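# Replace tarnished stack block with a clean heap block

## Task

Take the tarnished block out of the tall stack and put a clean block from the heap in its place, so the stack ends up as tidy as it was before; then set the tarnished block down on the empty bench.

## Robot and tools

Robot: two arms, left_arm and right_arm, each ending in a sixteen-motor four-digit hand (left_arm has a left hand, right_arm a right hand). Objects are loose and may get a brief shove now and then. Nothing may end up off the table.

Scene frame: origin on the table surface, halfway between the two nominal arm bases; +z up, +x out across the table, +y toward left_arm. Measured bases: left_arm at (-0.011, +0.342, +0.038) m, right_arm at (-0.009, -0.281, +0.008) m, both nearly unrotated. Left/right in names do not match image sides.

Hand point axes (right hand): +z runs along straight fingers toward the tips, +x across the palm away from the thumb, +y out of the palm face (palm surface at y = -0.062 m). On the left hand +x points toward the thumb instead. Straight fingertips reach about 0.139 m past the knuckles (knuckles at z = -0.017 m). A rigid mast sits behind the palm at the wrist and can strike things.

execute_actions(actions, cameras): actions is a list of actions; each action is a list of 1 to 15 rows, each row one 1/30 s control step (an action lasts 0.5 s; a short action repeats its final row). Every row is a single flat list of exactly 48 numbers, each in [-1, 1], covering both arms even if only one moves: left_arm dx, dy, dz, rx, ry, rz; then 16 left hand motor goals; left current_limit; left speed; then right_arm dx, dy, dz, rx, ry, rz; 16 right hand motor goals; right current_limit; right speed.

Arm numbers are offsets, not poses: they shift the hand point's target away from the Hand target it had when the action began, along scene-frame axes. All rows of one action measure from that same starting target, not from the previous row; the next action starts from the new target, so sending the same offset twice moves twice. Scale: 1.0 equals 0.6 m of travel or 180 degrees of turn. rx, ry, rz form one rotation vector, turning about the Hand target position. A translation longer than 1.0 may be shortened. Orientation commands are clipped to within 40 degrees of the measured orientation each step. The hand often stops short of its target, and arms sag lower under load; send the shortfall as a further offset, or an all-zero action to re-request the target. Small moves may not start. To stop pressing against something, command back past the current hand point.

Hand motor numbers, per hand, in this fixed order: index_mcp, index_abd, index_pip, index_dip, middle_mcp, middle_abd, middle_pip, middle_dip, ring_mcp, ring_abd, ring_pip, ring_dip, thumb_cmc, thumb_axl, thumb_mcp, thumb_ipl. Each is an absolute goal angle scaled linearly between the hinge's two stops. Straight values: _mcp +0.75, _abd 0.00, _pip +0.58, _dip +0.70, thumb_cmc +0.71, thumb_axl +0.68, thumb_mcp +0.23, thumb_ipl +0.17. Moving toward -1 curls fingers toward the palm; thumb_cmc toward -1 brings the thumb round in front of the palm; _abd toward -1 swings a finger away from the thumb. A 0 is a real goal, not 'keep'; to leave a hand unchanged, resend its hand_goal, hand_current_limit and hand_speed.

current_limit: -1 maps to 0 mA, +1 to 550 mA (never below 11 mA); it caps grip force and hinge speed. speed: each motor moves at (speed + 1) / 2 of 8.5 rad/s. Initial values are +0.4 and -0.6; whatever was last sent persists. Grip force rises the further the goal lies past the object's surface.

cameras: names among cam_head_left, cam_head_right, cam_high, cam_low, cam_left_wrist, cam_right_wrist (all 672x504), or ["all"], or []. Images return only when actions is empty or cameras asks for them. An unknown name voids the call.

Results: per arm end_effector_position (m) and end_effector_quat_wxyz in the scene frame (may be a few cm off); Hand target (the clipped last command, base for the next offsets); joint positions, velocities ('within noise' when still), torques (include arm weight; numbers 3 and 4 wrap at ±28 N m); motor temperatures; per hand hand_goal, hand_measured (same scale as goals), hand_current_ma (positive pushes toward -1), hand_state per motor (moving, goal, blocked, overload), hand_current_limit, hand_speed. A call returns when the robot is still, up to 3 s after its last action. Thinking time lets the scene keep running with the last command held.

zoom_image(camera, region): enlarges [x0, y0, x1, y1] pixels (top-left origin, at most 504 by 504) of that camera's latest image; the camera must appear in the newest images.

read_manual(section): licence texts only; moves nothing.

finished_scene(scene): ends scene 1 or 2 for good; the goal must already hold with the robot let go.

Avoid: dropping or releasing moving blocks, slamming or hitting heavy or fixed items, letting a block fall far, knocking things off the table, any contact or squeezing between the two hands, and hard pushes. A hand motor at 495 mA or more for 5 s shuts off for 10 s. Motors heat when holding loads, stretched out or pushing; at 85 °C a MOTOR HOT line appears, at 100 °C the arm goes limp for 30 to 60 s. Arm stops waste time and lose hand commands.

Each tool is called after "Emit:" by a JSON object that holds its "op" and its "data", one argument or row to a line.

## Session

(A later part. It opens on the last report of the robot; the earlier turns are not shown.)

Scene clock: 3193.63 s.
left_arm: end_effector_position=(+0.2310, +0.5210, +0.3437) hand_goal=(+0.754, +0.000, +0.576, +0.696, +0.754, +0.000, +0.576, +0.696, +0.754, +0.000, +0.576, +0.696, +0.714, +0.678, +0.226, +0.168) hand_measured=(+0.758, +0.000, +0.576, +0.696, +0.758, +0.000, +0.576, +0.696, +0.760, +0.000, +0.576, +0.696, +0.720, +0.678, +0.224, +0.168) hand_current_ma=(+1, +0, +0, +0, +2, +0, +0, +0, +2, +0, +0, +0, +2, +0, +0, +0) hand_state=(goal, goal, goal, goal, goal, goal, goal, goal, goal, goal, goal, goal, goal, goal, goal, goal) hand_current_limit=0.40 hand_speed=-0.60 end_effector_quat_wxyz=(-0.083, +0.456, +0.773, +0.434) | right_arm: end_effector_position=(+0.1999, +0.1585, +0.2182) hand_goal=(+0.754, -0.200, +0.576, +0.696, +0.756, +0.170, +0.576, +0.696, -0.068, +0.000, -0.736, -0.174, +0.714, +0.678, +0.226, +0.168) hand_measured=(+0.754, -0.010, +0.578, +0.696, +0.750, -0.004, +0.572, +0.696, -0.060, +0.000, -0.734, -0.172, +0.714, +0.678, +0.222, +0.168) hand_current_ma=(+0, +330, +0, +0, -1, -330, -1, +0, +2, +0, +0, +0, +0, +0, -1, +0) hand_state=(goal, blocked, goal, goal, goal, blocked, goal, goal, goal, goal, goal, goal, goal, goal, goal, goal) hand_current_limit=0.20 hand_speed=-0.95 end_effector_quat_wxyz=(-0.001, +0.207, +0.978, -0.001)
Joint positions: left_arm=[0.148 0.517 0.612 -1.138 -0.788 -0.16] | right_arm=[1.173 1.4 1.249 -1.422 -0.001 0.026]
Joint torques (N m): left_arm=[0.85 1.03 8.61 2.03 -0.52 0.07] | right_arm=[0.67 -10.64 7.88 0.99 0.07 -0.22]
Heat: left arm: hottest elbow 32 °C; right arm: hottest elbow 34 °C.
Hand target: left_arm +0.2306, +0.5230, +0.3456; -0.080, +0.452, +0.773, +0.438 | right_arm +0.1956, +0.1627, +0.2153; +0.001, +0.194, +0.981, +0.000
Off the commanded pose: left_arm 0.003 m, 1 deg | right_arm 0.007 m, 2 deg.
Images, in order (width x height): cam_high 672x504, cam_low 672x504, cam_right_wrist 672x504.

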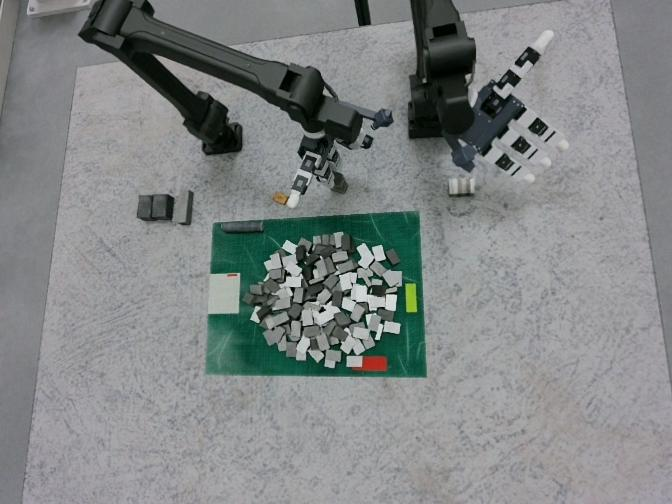

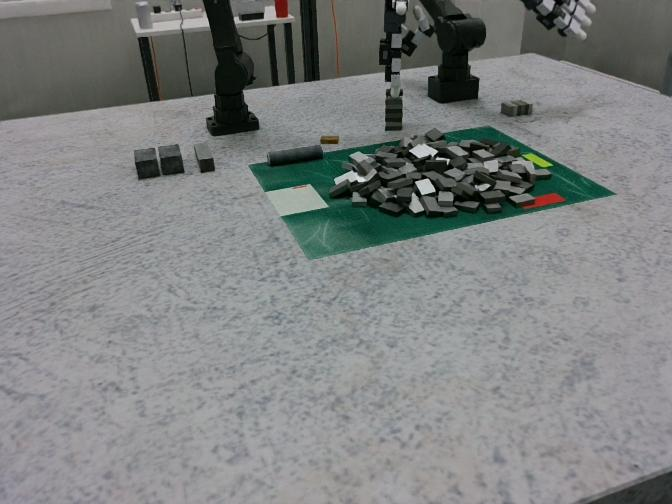

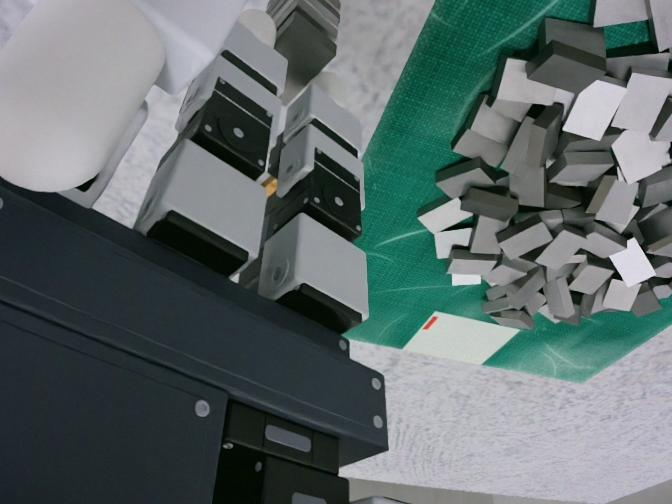

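Emit:
{"op": "execute_actions", "data": {
  "actions": [
    [[0,0,0,0,0,0,0.754,0,0.576,0.696,0.754,0,0.576,0.696,0.754,0,0.576,0.696,0.714,0.678,0.226,0.168,0.4,-0.6,0.0058,-0.0034,0,0,0,-0.011,0.754,-0.2,0.576,0.696,0.756,0.17,0.576,0.696,-0.068,0,-0.737,-0.174,0.714,0.678,0.226,0.168,0.2,-0.95]]
  ],
  "cameras": []
}}

Scene clock: 3219.83 s.
left_arm: end_effector_position=(+0.2310, +0.5210, +0.3437) hand_goal=(+0.754, +0.000, +0.576, +0.696, +0.754, +0.000, +0.576, +0.696, +0.754, +0.000, +0.576, +0.696, +0.714, +0.678, +0.226, +0.168) hand_measured=(+0.758, +0.000, +0.576, +0.696, +0.758, +0.000, +0.576, +0.696, +0.760, +0.000, +0.576, +0.696, +0.720, +0.678, +0.224, +0.168) hand_current_ma=(+1, +0, +0, +0, +2, +0, +0, +0, +2, +0, +0, +0, +2, +0, +0, +0) hand_state=(goal, goal, goal, goal, goal, goal, goal, goal, goal, goal, goal, goal, goal, goal, goal, goal) hand_current_limit=0.40 hand_speed=-0.60 end_effector_quat_wxyz=(-0.083, +0.456, +0.773, +0.434) | right_arm: end_effector_position=(+0.1999, +0.1585, +0.2182) hand_goal=(+0.754, -0.200, +0.576, +0.696, +0.756, +0.170, +0.576, +0.696, -0.068, +0.000, -0.736, -0.174, +0.714, +0.678, +0.226, +0.168) hand_measured=(+0.754, -0.010, +0.578, +0.696, +0.750, -0.004, +0.572, +0.696, -0.060, +0.000, -0.734, -0.172, +0.714, +0.678, +0.222, +0.168) hand_current_ma=(+0, +330, +0, +0, -1, -330, -1, +0, +2, +0, +0, +0, +0, +0, -1, +0) hand_state=(goal, blocked, goal, goal, goal, blocked, goal, goal, goal, goal, goal, goal, goal, goal, goal, goal) hand_current_limit=0.20 hand_speed=-0.95 end_effector_quat_wxyz=(-0.001, +0.207, +0.978, -0.001)
Joint positions: left_arm=[0.148 0.517 0.612 -1.138 -0.788 -0.16] | right_arm=[1.173 1.4 1.249 -1.422 -0.001 0.026]
Joint torques (N m): left_arm=[0.91 1.03 8.62 2.02 -0.53 0.08] | right_arm=[0.44 -10.58 7.95 1.01 0.07 0.06]
Heat: left arm: hottest elbow 33 °C; right arm: hottest elbow 35 °C.
Hand target: left_arm +0.2306, +0.5230, +0.3456; -0.080, +0.452, +0.773, +0.438 | right_arm +0.1991, +0.1607, +0.2153; +0.001, +0.211, +0.977, +0.000
Off the commanded pose: left_arm 0.003 m, 1 deg | right_arm 0.004 m, 1 deg.
No camera images: "cameras" was empty.

Emit:
{"op": "execute_actions", "data": {
  "actions": [
    [[0,0,0,0,0,0,0.754,0,0.576,0.696,0.754,0,0.576,0.696,0.754,0,0.576,0.696,0.714,0.678,0.226,0.168,0.4,-0.6,0.0058,-0.0034,0,0,0,-0.007,0.754,-0.2,0.576,0.696,0.756,0.17,0.576,0.696,-0.068,0,-0.737,-0.174,0.714,0.678,0.226,0.168,0.2,-0.95]]
  ],
  "cameras": []
}}

Scene clock: 3227.67 s.
left_arm: end_effector_position=(+0.2310, +0.5210, +0.3437) hand_goal=(+0.754, +0.000, +0.576, +0.696, +0.754, +0.000, +0.576, +0.696, +0.754, +0.000, +0.576, +0.696, +0.714, +0.678, +0.226, +0.168) hand_measured=(+0.758, +0.000, +0.576, +0.696, +0.758, +0.000, +0.576, +0.696, +0.760, +0.000, +0.576, +0.696, +0.720, +0.678, +0.224, +0.168) hand_current_ma=(+1, +0, +0, +0, +2, +0, +0, +0, +2, +0, +0, +0, +2, +0, +0, +0) hand_state=(goal, goal, goal, goal, goal, goal, goal, goal, goal, goal, goal, goal, goal, goal, goal, goal) hand_current_limit=0.40 hand_speed=-0.60 end_effector_quat_wxyz=(-0.083, +0.456, +0.773, +0.434) | right_arm: end_effector_position=(+0.2009, +0.1577, +0.2182) hand_goal=(+0.754, -0.200, +0.576, +0.696, +0.756, +0.170, +0.576, +0.696, -0.068, +0.000, -0.736, -0.174, +0.714, +0.678, +0.226, +0.168) hand_measured=(+0.754, -0.010, +0.578, +0.696, +0.750, -0.004, +0.572, +0.696, -0.060, +0.000, -0.734, -0.172, +0.714, +0.678, +0.222, +0.168) hand_current_ma=(+0, +330, +0, +0, -1, -330, -1, +0, +2, +0, +0, +0, +0, +0, -1, +0) hand_state=(goal, blocked, goal, goal, goal, blocked, goal, goal, goal, goal, goal, goal, goal, goal, goal, goal) hand_current_limit=0.20 hand_speed=-0.95 end_effector_quat_wxyz=(-0.001, +0.214, +0.977, -0.001)
Joint positions: left_arm=[0.148 0.517 0.612 -1.138 -0.788 -0.16] | right_arm=[1.173 1.4 1.249 -1.422 -0.001 0.04]
Joint torques (N m): left_arm=[0.85 1.03 8.62 2.04 -0.53 0.07] | right_arm=[0.03 -10.58 7.94 1.01 0.07 0.1]
Heat: left arm: hottest elbow 33 °C; right arm: hottest elbow 35 °C.
Hand target: left_arm +0.2306, +0.5230, +0.3456; -0.080, +0.452, +0.773, +0.438 | right_arm +0.2026, +0.1586, +0.2153; +0.001, +0.222, +0.975, +0.000
Off the commanded pose: left_arm 0.003 m, 1 deg | right_arm 0.004 m, 1 deg.
No camera images: "cameras" was empty.

Emit:
{"op": "execute_actions", "data": {
  "actions": [
    [[0,0,0,0,0,0,0.754,0,0.576,0.696,0.754,0,0.576,0.696,0.754,0,0.576,0.696,0.714,0.678,0.226,0.168,0.4,-0.6,0.0029,-0.0013,-0.0035,0,0,0,0.754,-0.2,0.576,0.696,0.756,0.17,0.576,0.696,-0.068,0,-0.737,-0.174,0.714,0.678,0.226,0.168,0.2,-0.95]]
  ],
  "cameras": ["cam_low","cam_right_wrist","cam_high"]
}}

Emit:
{"op": "zoom_image", "data": {
  "camera": "cam_right_wrist",
  "region": [290, 0, 350, 70]
}}

Emit:
{"op": "zoom_image", "data": {
  "camera": "cam_low",
  "region": [380, 82, 408, 112]
}}

Emit:
{"op": "zoom_image", "data": {
  "camera": "cam_high",
  "region": [328, 168, 352, 198]
}}

Scene clock: 3240.77 s.
left_arm: end_effector_position=(+0.2310, +0.5210, +0.3437) hand_goal=(+0.754, +0.000, +0.576, +0.696, +0.754, +0.000, +0.576, +0.696, +0.754, +0.000, +0.576, +0.696, +0.714, +0.678, +0.226, +0.168) hand_measured=(+0.758, +0.000, +0.576, +0.696, +0.758, +0.000, +0.576, +0.696, +0.760, +0.000, +0.576, +0.696, +0.720, +0.678, +0.224, +0.168) hand_current_ma=(+1, +0, +0, +0, +2, +0, +0, +0, +2, +0, +0, +0, +2, +0, +0, +0) hand_state=(goal, goal, goal, goal, goal, goal, goal, goal, goal, goal, goal, goal, goal, goal, goal, goal) hand_current_limit=0.40 hand_speed=-0.60 end_effector_quat_wxyz=(-0.083, +0.456, +0.773, +0.434) | right_arm: end_effector_position=(+0.2014, +0.1590, +0.2187) hand_goal=(+0.754, -0.200, +0.576, +0.696, +0.756, +0.170, +0.576, +0.696, -0.068, +0.000, -0.736, -0.174, +0.714, +0.678, +0.226, +0.168) hand_measured=(+0.754, -0.010, +0.578, +0.696, +0.750, -0.004, +0.572, +0.696, -0.060, +0.000, -0.734, -0.172, +0.714, +0.678, +0.222, +0.168) hand_current_ma=(+0, +330, +0, +0, -1, -330, -1, +0, +2, +0, +0, +0, +0, +0, -1, +0) hand_state=(goal, blocked, goal, goal, goal, blocked, goal, goal, goal, goal, goal, goal, goal, goal, goal, goal) hand_current_limit=0.20 hand_speed=-0.95 end_effector_quat_wxyz=(+0.000, +0.214, +0.977, +0.002)
Joint positions: left_arm=[0.148 0.517 0.612 -1.138 -0.788 -0.16] | right_arm=[1.173 1.4 1.249 -1.417 -0.001 0.041]
Joint torques (N m): left_arm=[0.85 0.97 8.59 2.03 -0.53 0.08] | right_arm=[-0.44 -10.52 7.56 1.01 0.07 0.04]
Heat: left arm: hottest elbow 33 °C; right arm: hottest elbow 35 °C.
Hand target: left_arm +0.2306, +0.5230, +0.3456; -0.080, +0.452, +0.773, +0.438 | right_arm +0.2043, +0.1579, +0.2132; +0.001, +0.222, +0.975, +0.000
Off the commanded pose: left_arm 0.003 m, 1 deg | right_arm 0.006 m, 1 deg.
Images, in order (width x height): cam_high 672x504, cam_low 672x504, cam_right_wrist 672x504.

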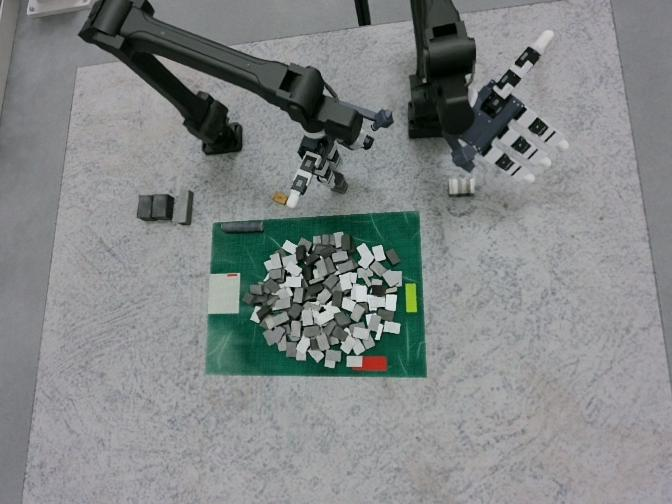

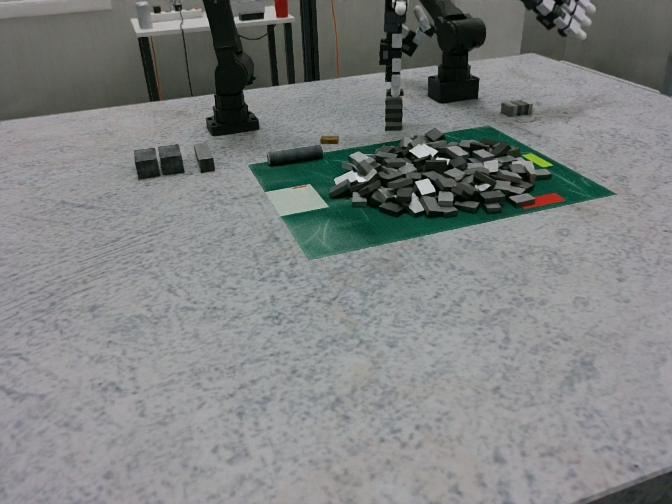

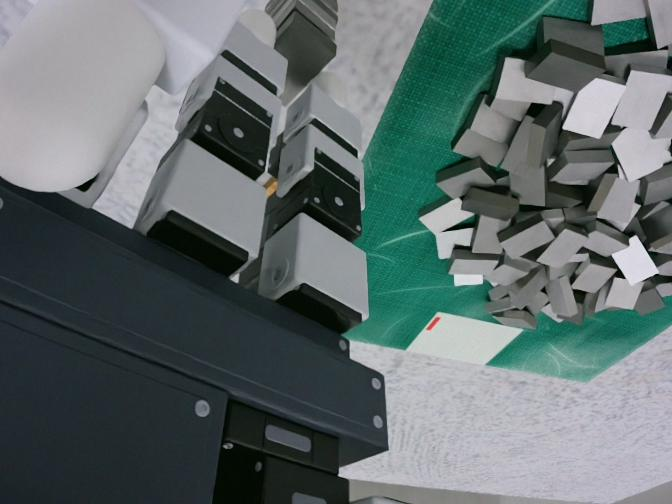

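Scaled by 7.200 from the camera's 672x504 image, which has a finer 960x720 frame.

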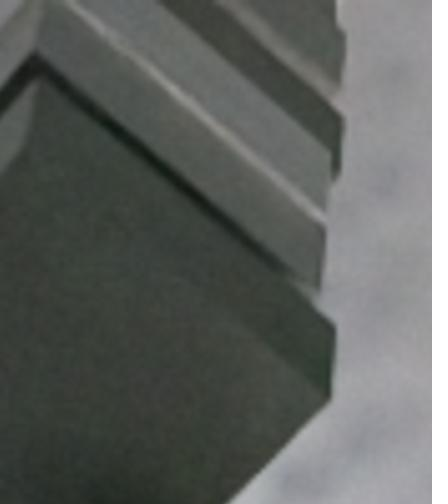

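Scaled by 16.800 from the camera's 672x504 image, which has a finer 960x720 frame.

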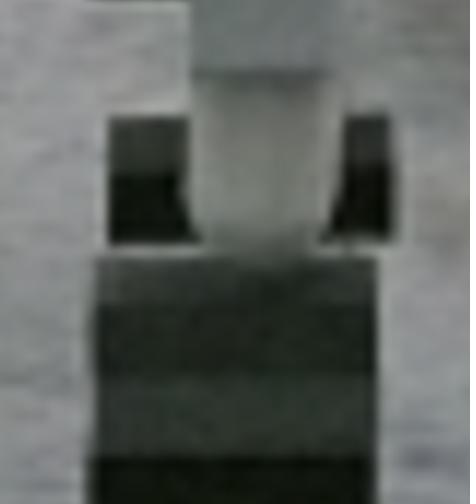

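Scaled by 16.800 from the camera's 672x504 image, which has a finer 960x720 frame.

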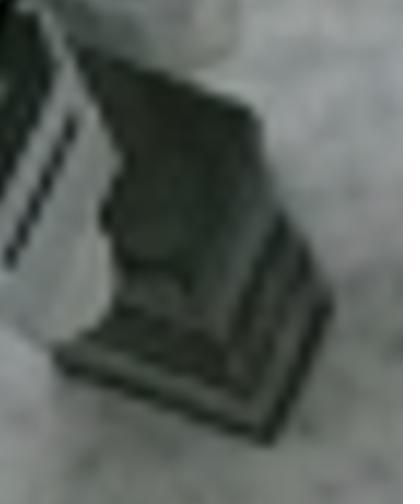

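Emit:
{"op": "execute_actions", "data": {
  "actions": [
    [[0,0,0,0,0,0,0.754,0,0.576,0.696,0.754,0,0.576,0.696,0.754,0,0.576,0.696,0.714,0.678,0.226,0.168,0.4,-0.6,-0.0017,-0.0036,-0.004,0,0,0,0.754,-0.2,0.576,0.696,0.756,0.17,0.576,0.696,-0.068,0,-0.737,-0.174,0.714,0.678,0.226,0.168,0.2,-0.95]]
  ],
  "cameras": []
}}

Scene clock: 3269.00 s.
left_arm: end_effector_position=(+0.2310, +0.5210, +0.3437) hand_goal=(+0.754, +0.000, +0.576, +0.696, +0.754, +0.000, +0.576, +0.696, +0.754, +0.000, +0.576, +0.696, +0.714, +0.678, +0.226, +0.168) hand_measured=(+0.758, +0.000, +0.576, +0.696, +0.758, +0.000, +0.576, +0.696, +0.760, +0.000, +0.576, +0.696, +0.720, +0.678, +0.224, +0.168) hand_current_ma=(+1, +0, +0, +0, +2, +0, +0, +0, +2, +0, +0, +0, +2, +0, +0, +0) hand_state=(goal, goal, goal, goal, goal, goal, goal, goal, goal, goal, goal, goal, goal, goal, goal, goal) hand_current_limit=0.40 hand_speed=-0.60 end_effector_quat_wxyz=(-0.083, +0.456, +0.773, +0.434) | right_arm: end_effector_position=(+0.2002, +0.1559, +0.2119) hand_goal=(+0.754, -0.200, +0.576, +0.696, +0.756, +0.170, +0.576, +0.696, -0.068, +0.000, -0.736, -0.174, +0.714, +0.678, +0.226, +0.168) hand_measured=(+0.754, -0.010, +0.578, +0.696, +0.750, -0.004, +0.572, +0.696, -0.060, +0.000, -0.734, -0.172, +0.714, +0.678, +0.222, +0.168) hand_current_ma=(+0, +330, +0, +0, -1, -330, -1, +0, +2, +0, +0, +0, +0, +0, -1, +0) hand_state=(goal, blocked, goal, goal, goal, blocked, goal, goal, goal, goal, goal, goal, goal, goal, goal, goal) hand_current_limit=0.20 hand_speed=-0.95 end_effector_quat_wxyz=(-0.001, +0.214, +0.977, -0.003)
Joint positions: left_arm=[0.148 0.517 0.612 -1.138 -0.788 -0.16] | right_arm=[1.173 1.4 1.233 -1.41 -0.001 0.041]
Joint torques (N m): left_arm=[0.85 0.97 8.61 2.03 -0.53 0.07] | right_arm=[-0.38 -10.87 7.88 0.98 0.07 0.04]
Heat: left arm: hottest elbow 33 °C; right arm: hottest elbow 35 °C.
Hand target: left_arm +0.2306, +0.5230, +0.3456; -0.080, +0.452, +0.773, +0.438 | right_arm +0.2033, +0.1557, +0.2108; +0.001, +0.222, +0.975, +0.000
Off the commanded pose: left_arm 0.003 m, 1 deg | right_arm 0.003 m, 1 deg.
No camera images: "cameras" was empty.

Emit:
{"op": "execute_actions", "data": {
  "actions": [],
  "cameras": ["cam_low","cam_right_wrist","cam_high"]
}}

Emit:
{"op": "zoom_image", "data": {
  "camera": "cam_right_wrist",
  "region": [290, 0, 350, 70]
}}

Emit:
{"op": "zoom_image", "data": {
  "camera": "cam_low",
  "region": [380, 82, 408, 112]
}}

Emit:
{"op": "zoom_image", "data": {
  "camera": "cam_high",
  "region": [328, 168, 352, 198]
}}

Scene clock: 3286.57 s.
left_arm: end_effector_position=(+0.2310, +0.5210, +0.3437) hand_goal=(+0.754, +0.000, +0.576, +0.696, +0.754, +0.000, +0.576, +0.696, +0.754, +0.000, +0.576, +0.696, +0.714, +0.678, +0.226, +0.168) hand_measured=(+0.758, +0.000, +0.576, +0.696, +0.758, +0.000, +0.576, +0.696, +0.760, +0.000, +0.576, +0.696, +0.720, +0.678, +0.224, +0.168) hand_current_ma=(+1, +0, +0, +0, +2, +0, +0, +0, +2, +0, +0, +0, +2, +0, +0, +0) hand_state=(goal, goal, goal, goal, goal, goal, goal, goal, goal, goal, goal, goal, goal, goal, goal, goal) hand_current_limit=0.40 hand_speed=-0.60 end_effector_quat_wxyz=(-0.083, +0.456, +0.773, +0.434) | right_arm: end_effector_position=(+0.2002, +0.1559, +0.2119) hand_goal=(+0.754, -0.200, +0.576, +0.696, +0.756, +0.170, +0.576, +0.696, -0.068, +0.000, -0.736, -0.174, +0.714, +0.678, +0.226, +0.168) hand_measured=(+0.754, -0.010, +0.578, +0.696, +0.750, -0.004, +0.572, +0.696, -0.060, +0.000, -0.734, -0.172, +0.714, +0.678, +0.222, +0.168) hand_current_ma=(+0, +330, +0, +0, -1, -330, -1, +0, +2, +0, +0, +0, +0, +0, -1, +0) hand_state=(goal, blocked, goal, goal, goal, blocked, goal, goal, goal, goal, goal, goal, goal, goal, goal, goal) hand_current_limit=0.20 hand_speed=-0.95 end_effector_quat_wxyz=(-0.001, +0.214, +0.977, -0.003)
Joint positions: left_arm=[0.148 0.517 0.612 -1.138 -0.788 -0.16] | right_arm=[1.173 1.4 1.233 -1.41 -0.001 0.041]
Joint velocities: within noise
Joint torques (N m): left_arm=[0.97 1.03 8.61 2.03 -0.53 0.07] | right_arm=[-0.38 -10.87 7.9 0.98 0.07 0.04]
Motor temperatures (°C): left_arm=[23 22 33 24 27 23] | right_arm=[25 25 35 21 23 24]
Heat: left arm: hottest elbow 33 °C; right arm: hottest elbow 35 °C.
Hand target: left_arm +0.2306, +0.5230, +0.3456; -0.080, +0.452, +0.773, +0.438 | right_arm +0.2033, +0.1557, +0.2108; +0.001, +0.222, +0.975, +0.000
Off the commanded pose: left_arm 0.003 m, 1 deg | right_arm 0.003 m, 1 deg.
Images, in order (width x height): cam_high 672x504, cam_low 672x504, cam_right_wrist 672x504.

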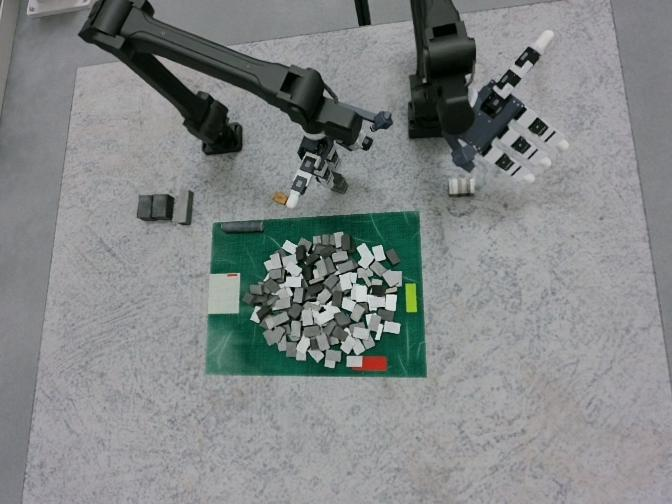

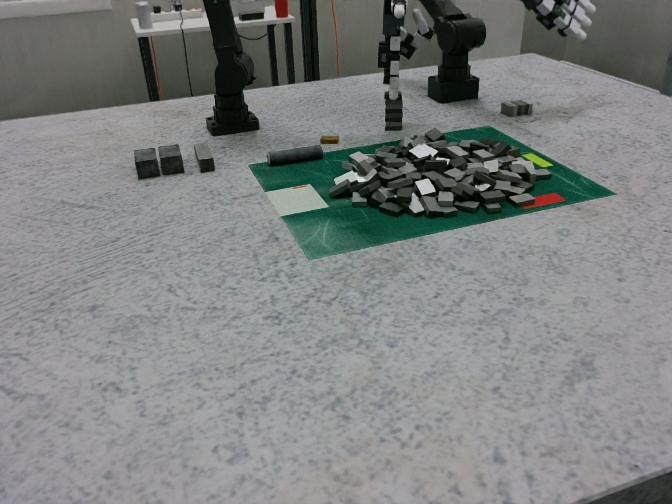

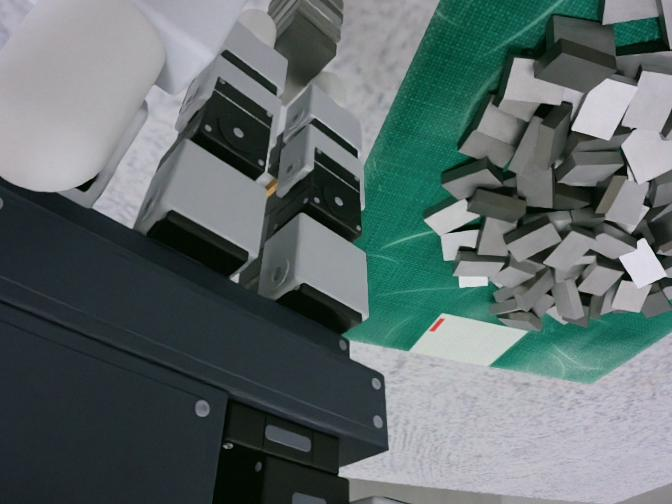

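Scaled by 7.200 from the camera's 672x504 image, which has a finer 960x720 frame.

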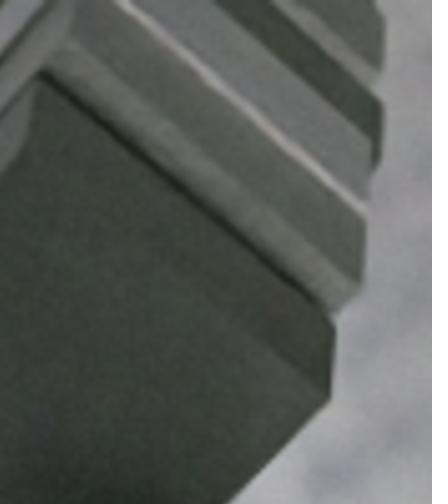

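Scaled by 16.800 from the camera's 672x504 image, which has a finer 960x720 frame.

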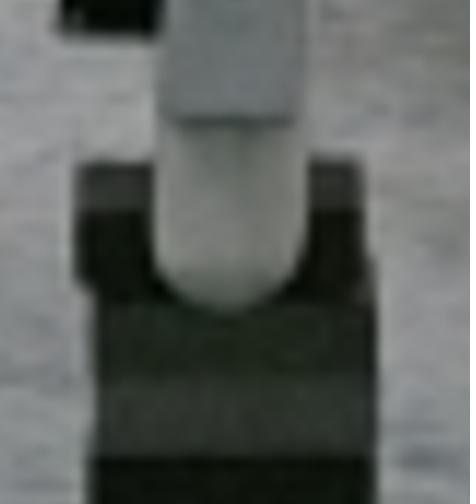

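Scaled by 16.800 from the camera's 672x504 image, which has a finer 960x720 frame.

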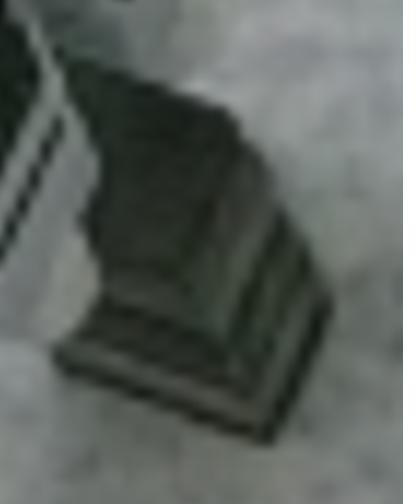

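Emit:
{"op": "execute_actions", "data": {
  "actions": [
    [[0,0,0,0,0,0,0.754,0,0.576,0.696,0.754,0,0.576,0.696,0.754,0,0.576,0.696,0.714,0.678,0.226,0.168,0.4,-0.6,0.0014,0.0026,0,0,0,0,0.754,-0.2,0.576,0.696,0.756,0.17,0.576,0.696,-0.068,0,-0.737,-0.174,0.714,0.678,0.226,0.168,0.2,-0.95]]
  ],
  "cameras": []
}}

Scene clock: 3312.23 s.
left_arm: end_effector_position=(+0.2310, +0.5210, +0.3437) hand_goal=(+0.754, +0.000, +0.576, +0.696, +0.754, +0.000, +0.576, +0.696, +0.754, +0.000, +0.576, +0.696, +0.714, +0.678, +0.226, +0.168) hand_measured=(+0.758, +0.000, +0.576, +0.696, +0.758, +0.000, +0.576, +0.696, +0.760, +0.000, +0.576, +0.696, +0.720, +0.678, +0.224, +0.168) hand_current_ma=(+1, +0, +0, +0, +2, +0, +0, +0, +2, +0, +0, +0, +2, +0, +0, +0) hand_state=(goal, goal, goal, goal, goal, goal, goal, goal, goal, goal, goal, goal, goal, goal, goal, goal) hand_current_limit=0.40 hand_speed=-0.60 end_effector_quat_wxyz=(-0.083, +0.456, +0.773, +0.434) | right_arm: end_effector_position=(+0.2002, +0.1559, +0.2119) hand_goal=(+0.754, -0.200, +0.576, +0.696, +0.756, +0.170, +0.576, +0.696, -0.068, +0.000, -0.736, -0.174, +0.714, +0.678, +0.226, +0.168) hand_measured=(+0.754, -0.010, +0.578, +0.696, +0.750, -0.004, +0.572, +0.696, -0.060, +0.000, -0.734, -0.172, +0.714, +0.678, +0.222, +0.168) hand_current_ma=(+0, +330, +0, +0, -1, -330, -1, +0, +2, +0, +0, +0, +0, +0, -1, +0) hand_state=(goal, blocked, goal, goal, goal, blocked, goal, goal, goal, goal, goal, goal, goal, goal, goal, goal) hand_current_limit=0.20 hand_speed=-0.95 end_effector_quat_wxyz=(-0.001, +0.214, +0.977, -0.003)
Joint positions: left_arm=[0.148 0.517 0.612 -1.138 -0.788 -0.16] | right_arm=[1.173 1.4 1.233 -1.41 -0.001 0.041]
Joint torques (N m): left_arm=[0.73 0.97 8.61 2.02 -0.52 0.08] | right_arm=[-0.44 -10.46 8.28 0.98 0.07 0.04]
Heat: left arm: hottest elbow 33 °C; right arm: hottest elbow 35 °C.
Hand target: left_arm +0.2306, +0.5230, +0.3456; -0.080, +0.452, +0.773, +0.438 | right_arm +0.2041, +0.1573, +0.2108; +0.001, +0.222, +0.975, +0.000
Off the commanded pose: left_arm 0.003 m, 1 deg | right_arm 0.004 m, 1 deg.
No camera images: "cameras" was empty.

Emit:
{"op": "execute_actions", "data": {
  "actions": [
    [[0,0,0,0,0,0,0.754,0,0.576,0.696,0.754,0,0.576,0.696,0.754,0,0.576,0.696,0.714,0.678,0.226,0.168,0.4,-0.6,0,0,-0.0033,0,0,0,0.754,-0.2,0.576,0.696,0.756,0.17,0.576,0.696,-0.068,0,-0.737,-0.174,0.714,0.678,0.226,0.168,0.2,-0.95]]
  ],
  "cameras": ["cam_low"]
}}

Emit:
{"op": "zoom_image", "data": {
  "camera": "cam_low",
  "region": [380, 82, 408, 112]
}}

Scene clock: 3328.00 s.
left_arm: end_effector_position=(+0.2310, +0.5210, +0.3437) hand_goal=(+0.754, +0.000, +0.576, +0.696, +0.754, +0.000, +0.576, +0.696, +0.754, +0.000, +0.576, +0.696, +0.714, +0.678, +0.226, +0.168) hand_measured=(+0.758, +0.000, +0.576, +0.696, +0.758, +0.000, +0.576, +0.696, +0.760, +0.000, +0.576, +0.696, +0.720, +0.678, +0.224, +0.168) hand_current_ma=(+1, +0, +0, +0, +2, +0, +0, +0, +2, +0, +0, +0, +2, +0, +0, +0) hand_state=(goal, goal, goal, goal, goal, goal, goal, goal, goal, goal, goal, goal, goal, goal, goal, goal) hand_current_limit=0.40 hand_speed=-0.60 end_effector_quat_wxyz=(-0.083, +0.456, +0.773, +0.434) | right_arm: end_effector_position=(+0.2007, +0.1571, +0.2124) hand_goal=(+0.754, -0.200, +0.576, +0.696, +0.756, +0.170, +0.576, +0.696, -0.068, +0.000, -0.736, -0.174, +0.714, +0.678, +0.226, +0.168) hand_measured=(+0.754, -0.010, +0.578, +0.696, +0.750, -0.004, +0.572, +0.696, -0.060, +0.000, -0.734, -0.172, +0.714, +0.678, +0.222, +0.168) hand_current_ma=(+0, +330, +0, +0, -1, -330, -1, +0, +2, +0, +0, +0, +0, +0, -1, +0) hand_state=(goal, blocked, goal, goal, goal, blocked, goal, goal, goal, goal, goal, goal, goal, goal, goal, goal) hand_current_limit=0.20 hand_speed=-0.95 end_effector_quat_wxyz=(-0.001, +0.214, +0.977, +0.000)
Joint positions: left_arm=[0.148 0.517 0.612 -1.138 -0.788 -0.16] | right_arm=[1.173 1.4 1.234 -1.405 -0.001 0.041]
Joint torques (N m): left_arm=[0.79 1.03 8.59 2 -0.53 0.07] | right_arm=[-0.44 -10.46 7.92 0.99 0.07 0.03]
Heat: left arm: hottest elbow 33 °C; right arm: hottest elbow 35 °C.
Hand target: left_arm +0.2306, +0.5230, +0.3456; -0.080, +0.452, +0.773, +0.438 | right_arm +0.2042, +0.1573, +0.2090; +0.001, +0.222, +0.975, +0.001
Off the commanded pose: left_arm 0.003 m, 1 deg | right_arm 0.005 m, 1 deg.
Images, in order (width x height): cam_low 672x504.

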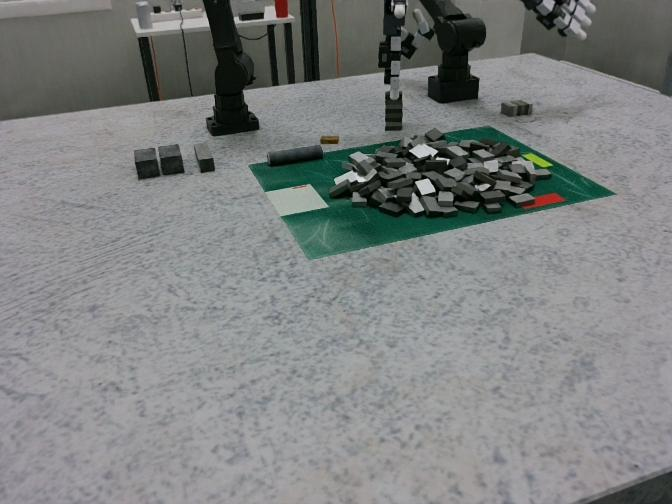

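Scaled by 16.800 from the camera's 672x504 image, which has a finer 960x720 frame.

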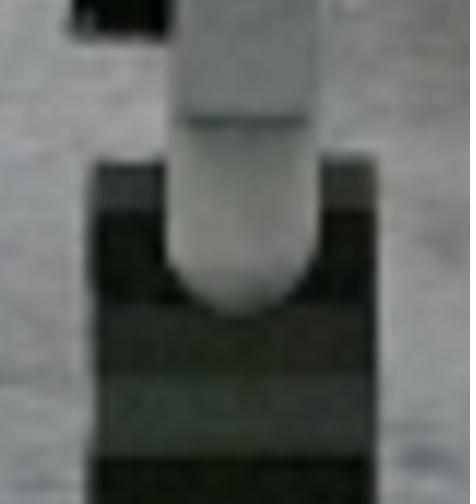

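Emit:
{"op": "execute_actions", "data": {
  "actions": [],
  "cameras": ["cam_right_wrist","cam_high"]
}}

Emit:
{"op": "zoom_image", "data": {
  "camera": "cam_right_wrist",
  "region": [290, 0, 350, 70]
}}

Emit:
{"op": "zoom_image", "data": {
  "camera": "cam_high",
  "region": [328, 168, 352, 198]
}}

Scene clock: 3340.43 s.
left_arm: end_effector_position=(+0.2310, +0.5210, +0.3437) hand_goal=(+0.754, +0.000, +0.576, +0.696, +0.754, +0.000, +0.576, +0.696, +0.754, +0.000, +0.576, +0.696, +0.714, +0.678, +0.226, +0.168) hand_measured=(+0.758, +0.000, +0.576, +0.696, +0.758, +0.000, +0.576, +0.696, +0.760, +0.000, +0.576, +0.696, +0.720, +0.678, +0.224, +0.168) hand_current_ma=(+1, +0, +0, +0, +2, +0, +0, +0, +2, +0, +0, +0, +2, +0, +0, +0) hand_state=(goal, goal, goal, goal, goal, goal, goal, goal, goal, goal, goal, goal, goal, goal, goal, goal) hand_current_limit=0.40 hand_speed=-0.60 end_effector_quat_wxyz=(-0.083, +0.456, +0.773, +0.434) | right_arm: end_effector_position=(+0.2007, +0.1571, +0.2124) hand_goal=(+0.754, -0.200, +0.576, +0.696, +0.756, +0.170, +0.576, +0.696, -0.068, +0.000, -0.736, -0.174, +0.714, +0.678, +0.226, +0.168) hand_measured=(+0.754, -0.010, +0.578, +0.696, +0.750, -0.004, +0.572, +0.696, -0.060, +0.000, -0.734, -0.172, +0.714, +0.678, +0.222, +0.168) hand_current_ma=(+0, +330, +0, +0, -1, -330, -1, +0, +2, +0, +0, +0, +0, +0, -1, +0) hand_state=(goal, blocked, goal, goal, goal, blocked, goal, goal, goal, goal, goal, goal, goal, goal, goal, goal) hand_current_limit=0.20 hand_speed=-0.95 end_effector_quat_wxyz=(-0.001, +0.214, +0.977, +0.000)
Joint positions: left_arm=[0.148 0.517 0.612 -1.138 -0.788 -0.16] | right_arm=[1.173 1.4 1.234 -1.405 -0.001 0.041]
Joint velocities: within noise
Joint torques (N m): left_arm=[0.91 0.97 8.61 2.02 -0.53 0.08] | right_arm=[-0.38 -10.46 7.92 1.01 0.07 0.03]
Motor temperatures (°C): left_arm=[23 22 33 24 27 23] | right_arm=[25 25 35 21 23 24]
Heat: left arm: hottest elbow 33 °C; right arm: hottest elbow 35 °C.
Hand target: left_arm +0.2306, +0.5230, +0.3456; -0.080, +0.452, +0.773, +0.438 | right_arm +0.2042, +0.1573, +0.2090; +0.001, +0.222, +0.975, +0.001
Off the commanded pose: left_arm 0.003 m, 1 deg | right_arm 0.005 m, 1 deg.
Images, in order (width x height): cam_high 672x504, cam_right_wrist 672x504.

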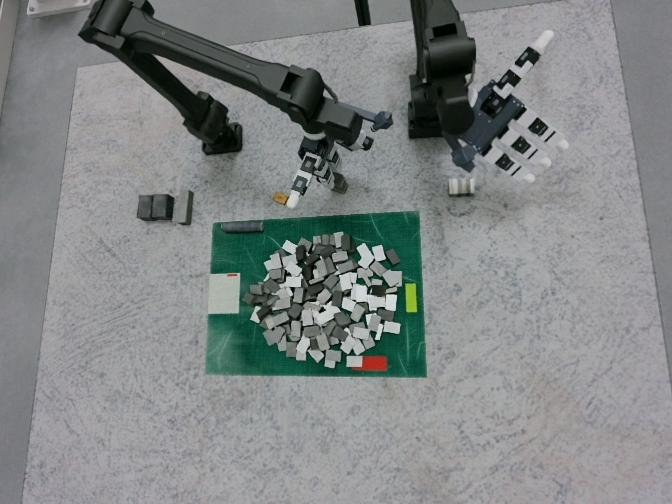

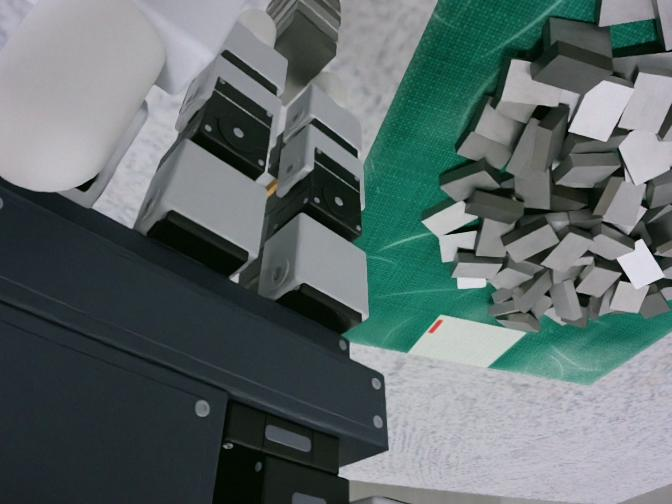

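Scaled by 7.200 from the camera's 672x504 image, which has a finer 960x720 frame.

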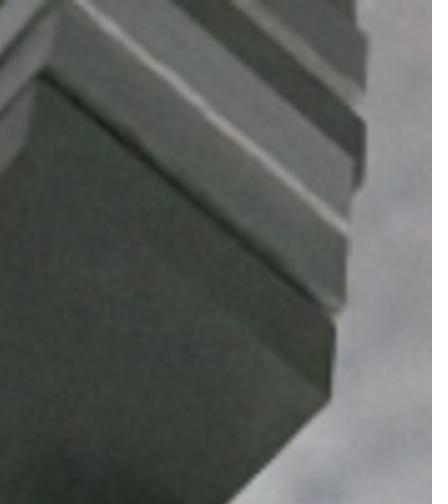

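Scaled by 16.800 from the camera's 672x504 image, which has a finer 960x720 frame.

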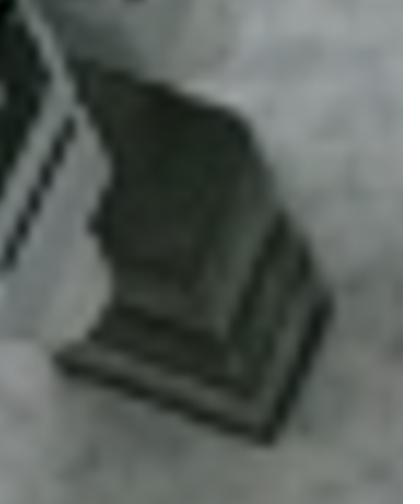

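Emit:
{"op": "execute_actions", "data": {
  "actions": [
    [[0,0,0,0,0,0,0.754,0,0.576,0.696,0.754,0,0.576,0.696,0.754,0,0.576,0.696,0.714,0.678,0.226,0.168,0.4,-0.6,-0.0006,-0.0014,-0.004,0,0,0,0.754,-0.2,0.576,0.696,0.756,0.17,0.576,0.696,-0.068,0,-0.737,-0.174,0.714,0.678,0.226,0.168,0.2,-0.95]]
  ],
  "cameras": ["cam_low"]
}}

Emit:
{"op": "zoom_image", "data": {
  "camera": "cam_low",
  "region": [380, 82, 408, 112]
}}

Scene clock: 3370.80 s.
left_arm: end_effector_position=(+0.2310, +0.5210, +0.3437) hand_goal=(+0.754, +0.000, +0.576, +0.696, +0.754, +0.000, +0.576, +0.696, +0.754, +0.000, +0.576, +0.696, +0.714, +0.678, +0.226, +0.168) hand_measured=(+0.758, +0.000, +0.576, +0.696, +0.758, +0.000, +0.576, +0.696, +0.760, +0.000, +0.576, +0.696, +0.720, +0.678, +0.224, +0.168) hand_current_ma=(+1, +0, +0, +0, +2, +0, +0, +0, +2, +0, +0, +0, +2, +0, +0, +0) hand_state=(goal, goal, goal, goal, goal, goal, goal, goal, goal, goal, goal, goal, goal, goal, goal, goal) hand_current_limit=0.40 hand_speed=-0.60 end_effector_quat_wxyz=(-0.083, +0.456, +0.773, +0.434) | right_arm: end_effector_position=(+0.2004, +0.1565, +0.2098) hand_goal=(+0.754, -0.200, +0.576, +0.696, +0.756, +0.170, +0.576, +0.696, -0.068, +0.000, -0.736, -0.174, +0.714, +0.678, +0.226, +0.168) hand_measured=(+0.754, -0.010, +0.578, +0.696, +0.750, -0.004, +0.572, +0.696, -0.060, +0.000, -0.734, -0.172, +0.714, +0.678, +0.222, +0.168) hand_current_ma=(+0, +330, +0, +0, -1, -330, -1, +0, +2, +0, +0, +0, +0, +0, -1, +0) hand_state=(goal, blocked, goal, goal, goal, blocked, goal, goal, goal, goal, goal, goal, goal, goal, goal, goal) hand_current_limit=0.20 hand_speed=-0.95 end_effector_quat_wxyz=(-0.001, +0.214, +0.977, -0.001)
Joint positions: left_arm=[0.148 0.517 0.612 -1.138 -0.788 -0.16] | right_arm=[1.173 1.4 1.227 -1.399 -0.001 0.041]
Joint torques (N m): left_arm=[0.85 1.08 8.61 2.02 -0.53 0.07] | right_arm=[-0.44 -10.52 7.86 1.02 0.07 0.04]
Heat: left arm: hottest elbow 33 °C; right arm: hottest elbow 35 °C.
Hand target: left_arm +0.2306, +0.5230, +0.3456; -0.080, +0.452, +0.773, +0.438 | right_arm +0.2038, +0.1565, +0.2066; +0.001, +0.222, +0.975, +0.001
Off the commanded pose: left_arm 0.003 m, 1 deg | right_arm 0.005 m, 1 deg.
Images, in order (width x height): cam_low 672x504.

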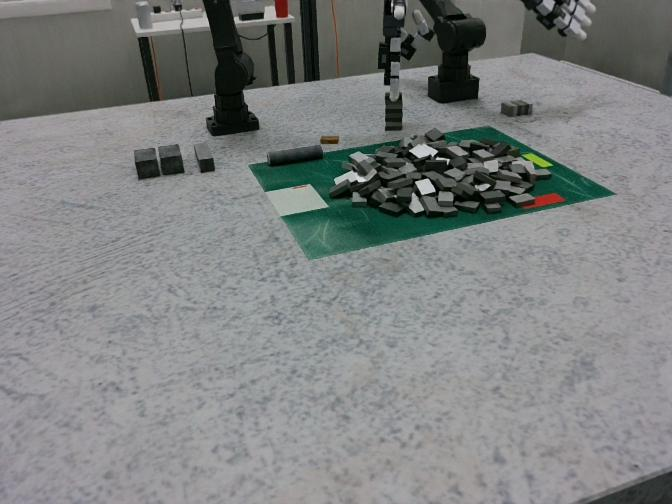

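Scaled by 16.800 from the camera's 672x504 image, which has a finer 960x720 frame.

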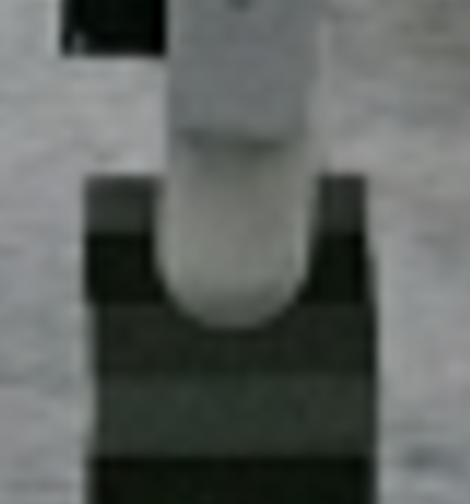

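Emit:
{"op": "execute_actions", "data": {
  "actions": [
    [[0,0,0,0,0,0,0.754,0,0.576,0.696,0.754,0,0.576,0.696,0.754,0,0.576,0.696,0.714,0.678,0.226,0.168,0.4,-0.6,0.0015,0.003,-0.0025,0,0,0,0.754,-0.2,0.576,0.696,0.756,0.17,0.576,0.696,-0.068,0,-0.737,-0.174,0.714,0.678,0.226,0.168,0.2,-0.95]]
  ],
  "cameras": ["cam_low","cam_right_wrist"]
}}

Emit:
{"op": "zoom_image", "data": {
  "camera": "cam_low",
  "region": [380, 82, 408, 112]
}}

Emit:
{"op": "zoom_image", "data": {
  "camera": "cam_right_wrist",
  "region": [290, 0, 350, 70]
}}

Scene clock: 3413.80 s.
left_arm: end_effector_position=(+0.2310, +0.5210, +0.3437) hand_goal=(+0.754, +0.000, +0.576, +0.696, +0.754, +0.000, +0.576, +0.696, +0.754, +0.000, +0.576, +0.696, +0.714, +0.678, +0.226, +0.168) hand_measured=(+0.758, +0.000, +0.576, +0.696, +0.758, +0.000, +0.576, +0.696, +0.760, +0.000, +0.576, +0.696, +0.720, +0.678, +0.224, +0.168) hand_current_ma=(+1, +0, +0, +0, +2, +0, +0, +0, +2, +0, +0, +0, +2, +0, +0, +0) hand_state=(goal, goal, goal, goal, goal, goal, goal, goal, goal, goal, goal, goal, goal, goal, goal, goal) hand_current_limit=0.40 hand_speed=-0.60 end_effector_quat_wxyz=(-0.083, +0.456, +0.773, +0.434) | right_arm: end_effector_position=(+0.2008, +0.1574, +0.2099) hand_goal=(+0.754, -0.200, +0.576, +0.696, +0.756, +0.170, +0.576, +0.696, -0.068, +0.000, -0.736, -0.174, +0.714, +0.678, +0.226, +0.168) hand_measured=(+0.756, -0.010, +0.578, +0.696, +0.750, -0.004, +0.572, +0.696, -0.060, +0.000, -0.734, -0.172, +0.714, +0.678, +0.222, +0.168) hand_current_ma=(+0, +330, +0, +0, -1, -330, -1, +0, +2, +0, +0, +0, +0, +0, -1, +0) hand_state=(goal, blocked, goal, goal, goal, blocked, goal, goal, goal, goal, goal, goal, goal, goal, goal, goal) hand_current_limit=0.20 hand_speed=-0.95 end_effector_quat_wxyz=(+0.000, +0.214, +0.977, +0.001)
Joint positions: left_arm=[0.148 0.517 0.612 -1.138 -0.788 -0.16] | right_arm=[1.173 1.401 1.227 -1.396 -0.001 0.041]
Joint torques (N m): left_arm=[0.79 1.03 8.59 2.03 -0.53 0.08] | right_arm=[-0.44 -10.05 7.99 1.03 0.07 0.03]
Heat: left arm: hottest elbow 33 °C; right arm: hottest elbow 34 °C.
Hand target: left_arm +0.2306, +0.5230, +0.3456; -0.080, +0.452, +0.773, +0.438 | right_arm +0.2047, +0.1584, +0.2050; +0.001, +0.222, +0.975, +0.001
Off the commanded pose: left_arm 0.003 m, 1 deg | right_arm 0.006 m, 1 deg.
Images, in order (width x height): cam_low 672x504, cam_right_wrist 672x504.

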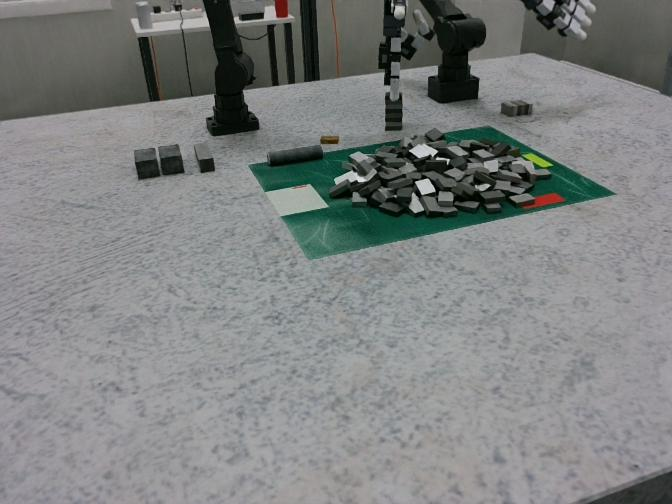

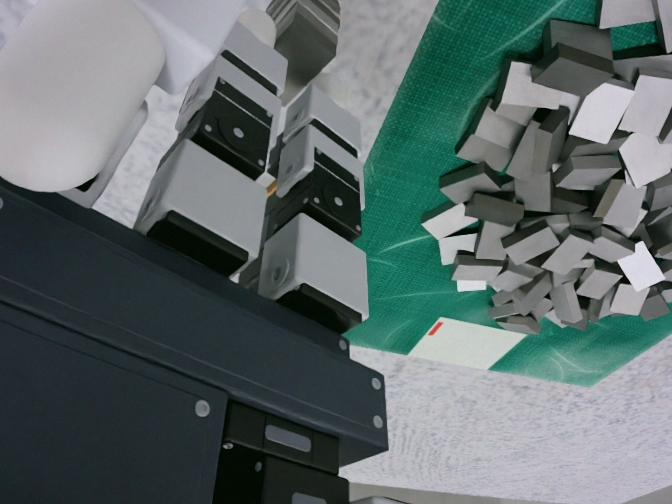

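Scaled by 16.800 from the camera's 672x504 image, which has a finer 960x720 frame.

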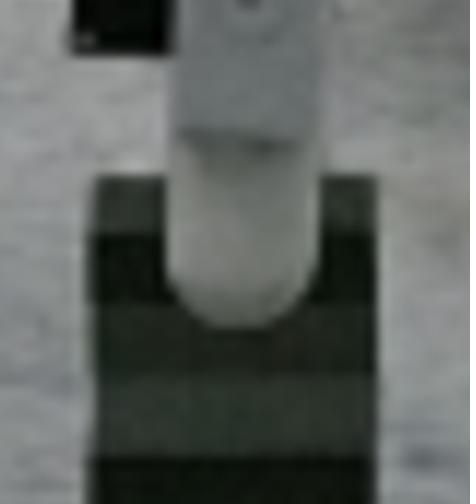

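Scaled by 7.200 from the camera's 672x504 image, which has a finer 960x720 frame.

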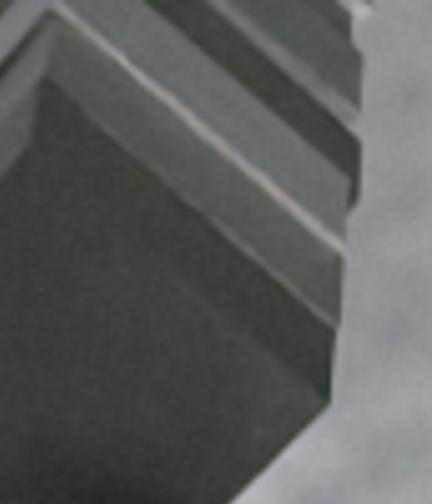

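Emit:
{"op": "execute_actions", "data": {
  "actions": [
    [[0,0,0,0,0,0,0.754,0,0.576,0.696,0.754,0,0.576,0.696,0.754,0,0.576,0.696,0.714,0.678,0.226,0.168,0.4,-0.6,0,0,0,0,0,0,0.755,-0.04,0.576,0.696,0.752,0.03,0.576,0.696,-0.068,0,-0.737,-0.174,0.714,0.678,0.226,0.168,0.2,-0.95]],
    [[0,0,0,0,0,0,0.754,0,0.576,0.696,0.754,0,0.576,0.696,0.754,0,0.576,0.696,0.714,0.678,0.226,0.168,0.4,-0.6,0,0,0,0,0,0,0.756,-0.01,0.576,0.696,0.750,-0.004,0.576,0.696,-0.068,0,-0.737,-0.174,0.714,0.678,0.226,0.168,0.2,-0.97]]
  ],
  "cameras": ["cam_low","cam_right_wrist"]
}}

Emit:
{"op": "zoom_image", "data": {
  "camera": "cam_low",
  "region": [380, 82, 408, 112]
}}

Scene clock: 3435.20 s.
left_arm: end_effector_position=(+0.2310, +0.5210, +0.3437) hand_goal=(+0.754, +0.000, +0.576, +0.696, +0.754, +0.000, +0.576, +0.696, +0.754, +0.000, +0.576, +0.696, +0.714, +0.678, +0.226, +0.168) hand_measured=(+0.758, +0.000, +0.576, +0.696, +0.758, +0.000, +0.576, +0.696, +0.760, +0.000, +0.576, +0.696, +0.720, +0.678, +0.224, +0.168) hand_current_ma=(+1, +0, +0, +0, +2, +0, +0, +0, +2, +0, +0, +0, +2, +0, +0, +0) hand_state=(goal, goal, goal, goal, goal, goal, goal, goal, goal, goal, goal, goal, goal, goal, goal, goal) hand_current_limit=0.40 hand_speed=-0.60 end_effector_quat_wxyz=(-0.083, +0.456, +0.773, +0.434) | right_arm: end_effector_position=(+0.2008, +0.1573, +0.2099) hand_goal=(+0.756, -0.010, +0.576, +0.696, +0.750, -0.004, +0.576, +0.696, -0.068, +0.000, -0.736, -0.174, +0.714, +0.678, +0.226, +0.168) hand_measured=(+0.756, +0.000, +0.578, +0.696, +0.748, -0.014, +0.572, +0.696, -0.060, +0.000, -0.734, -0.172, +0.714, +0.678, +0.222, +0.168) hand_current_ma=(+0, +3, +0, +0, +0, -3, -1, +0, +2, +0, +0, +0, +0, +0, -1, +0) hand_state=(goal, goal, goal, goal, goal, goal, goal, goal, goal, goal, goal, goal, goal, goal, goal, goal) hand_current_limit=0.20 hand_speed=-0.97 end_effector_quat_wxyz=(+0.000, +0.214, +0.977, +0.001)
Joint positions: left_arm=[0.148 0.517 0.612 -1.138 -0.788 -0.16] | right_arm=[1.173 1.401 1.227 -1.396 -0.001 0.041]
Joint torques (N m): left_arm=[0.79 1.03 8.61 2.02 -0.53 0.07] | right_arm=[-0.5 -10.11 8.02 1.05 0.07 0.04]
Heat: left arm: hottest elbow 33 °C; right arm: hottest elbow 34 °C.
Hand target: left_arm +0.2306, +0.5230, +0.3456; -0.080, +0.452, +0.773, +0.438 | right_arm +0.2048, +0.1584, +0.2050; +0.001, +0.222, +0.975, +0.001
Off the commanded pose: left_arm 0.003 m, 1 deg | right_arm 0.006 m, 1 deg.
Images, in order (width x height): cam_low 672x504, cam_right_wrist 672x504.

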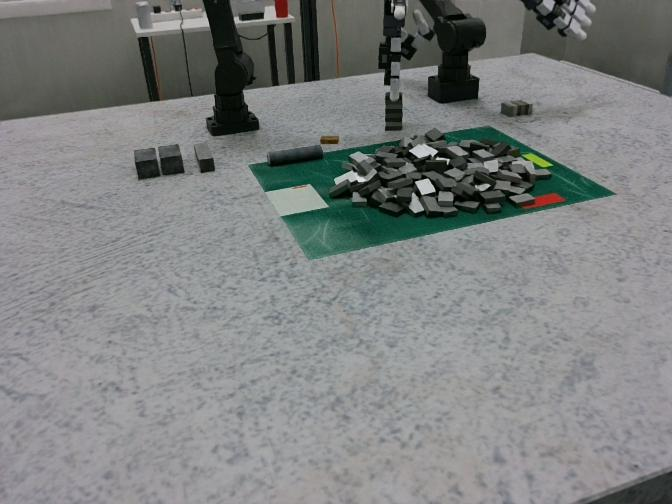

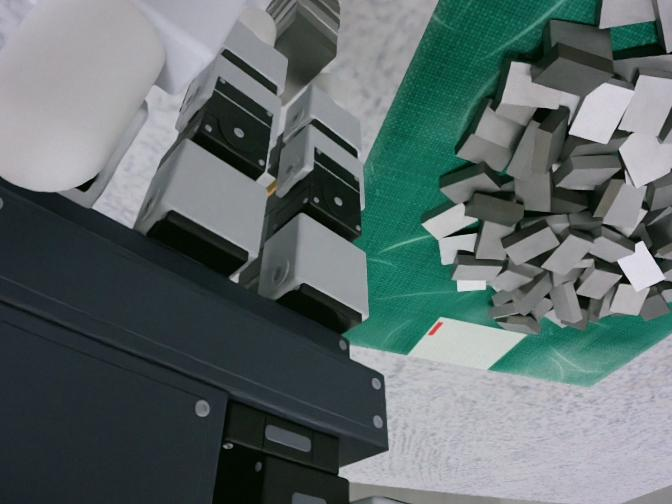

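Scaled by 16.800 from the camera's 672x504 image, which has a finer 960x720 frame.

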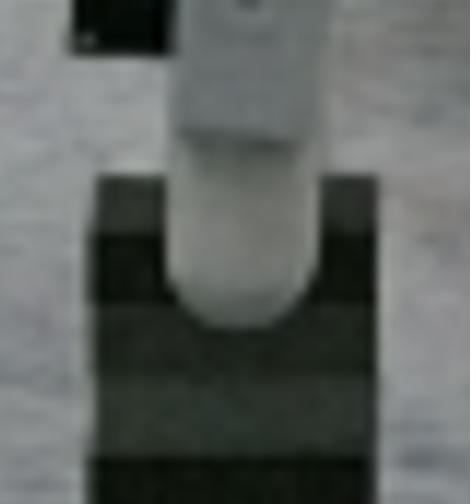

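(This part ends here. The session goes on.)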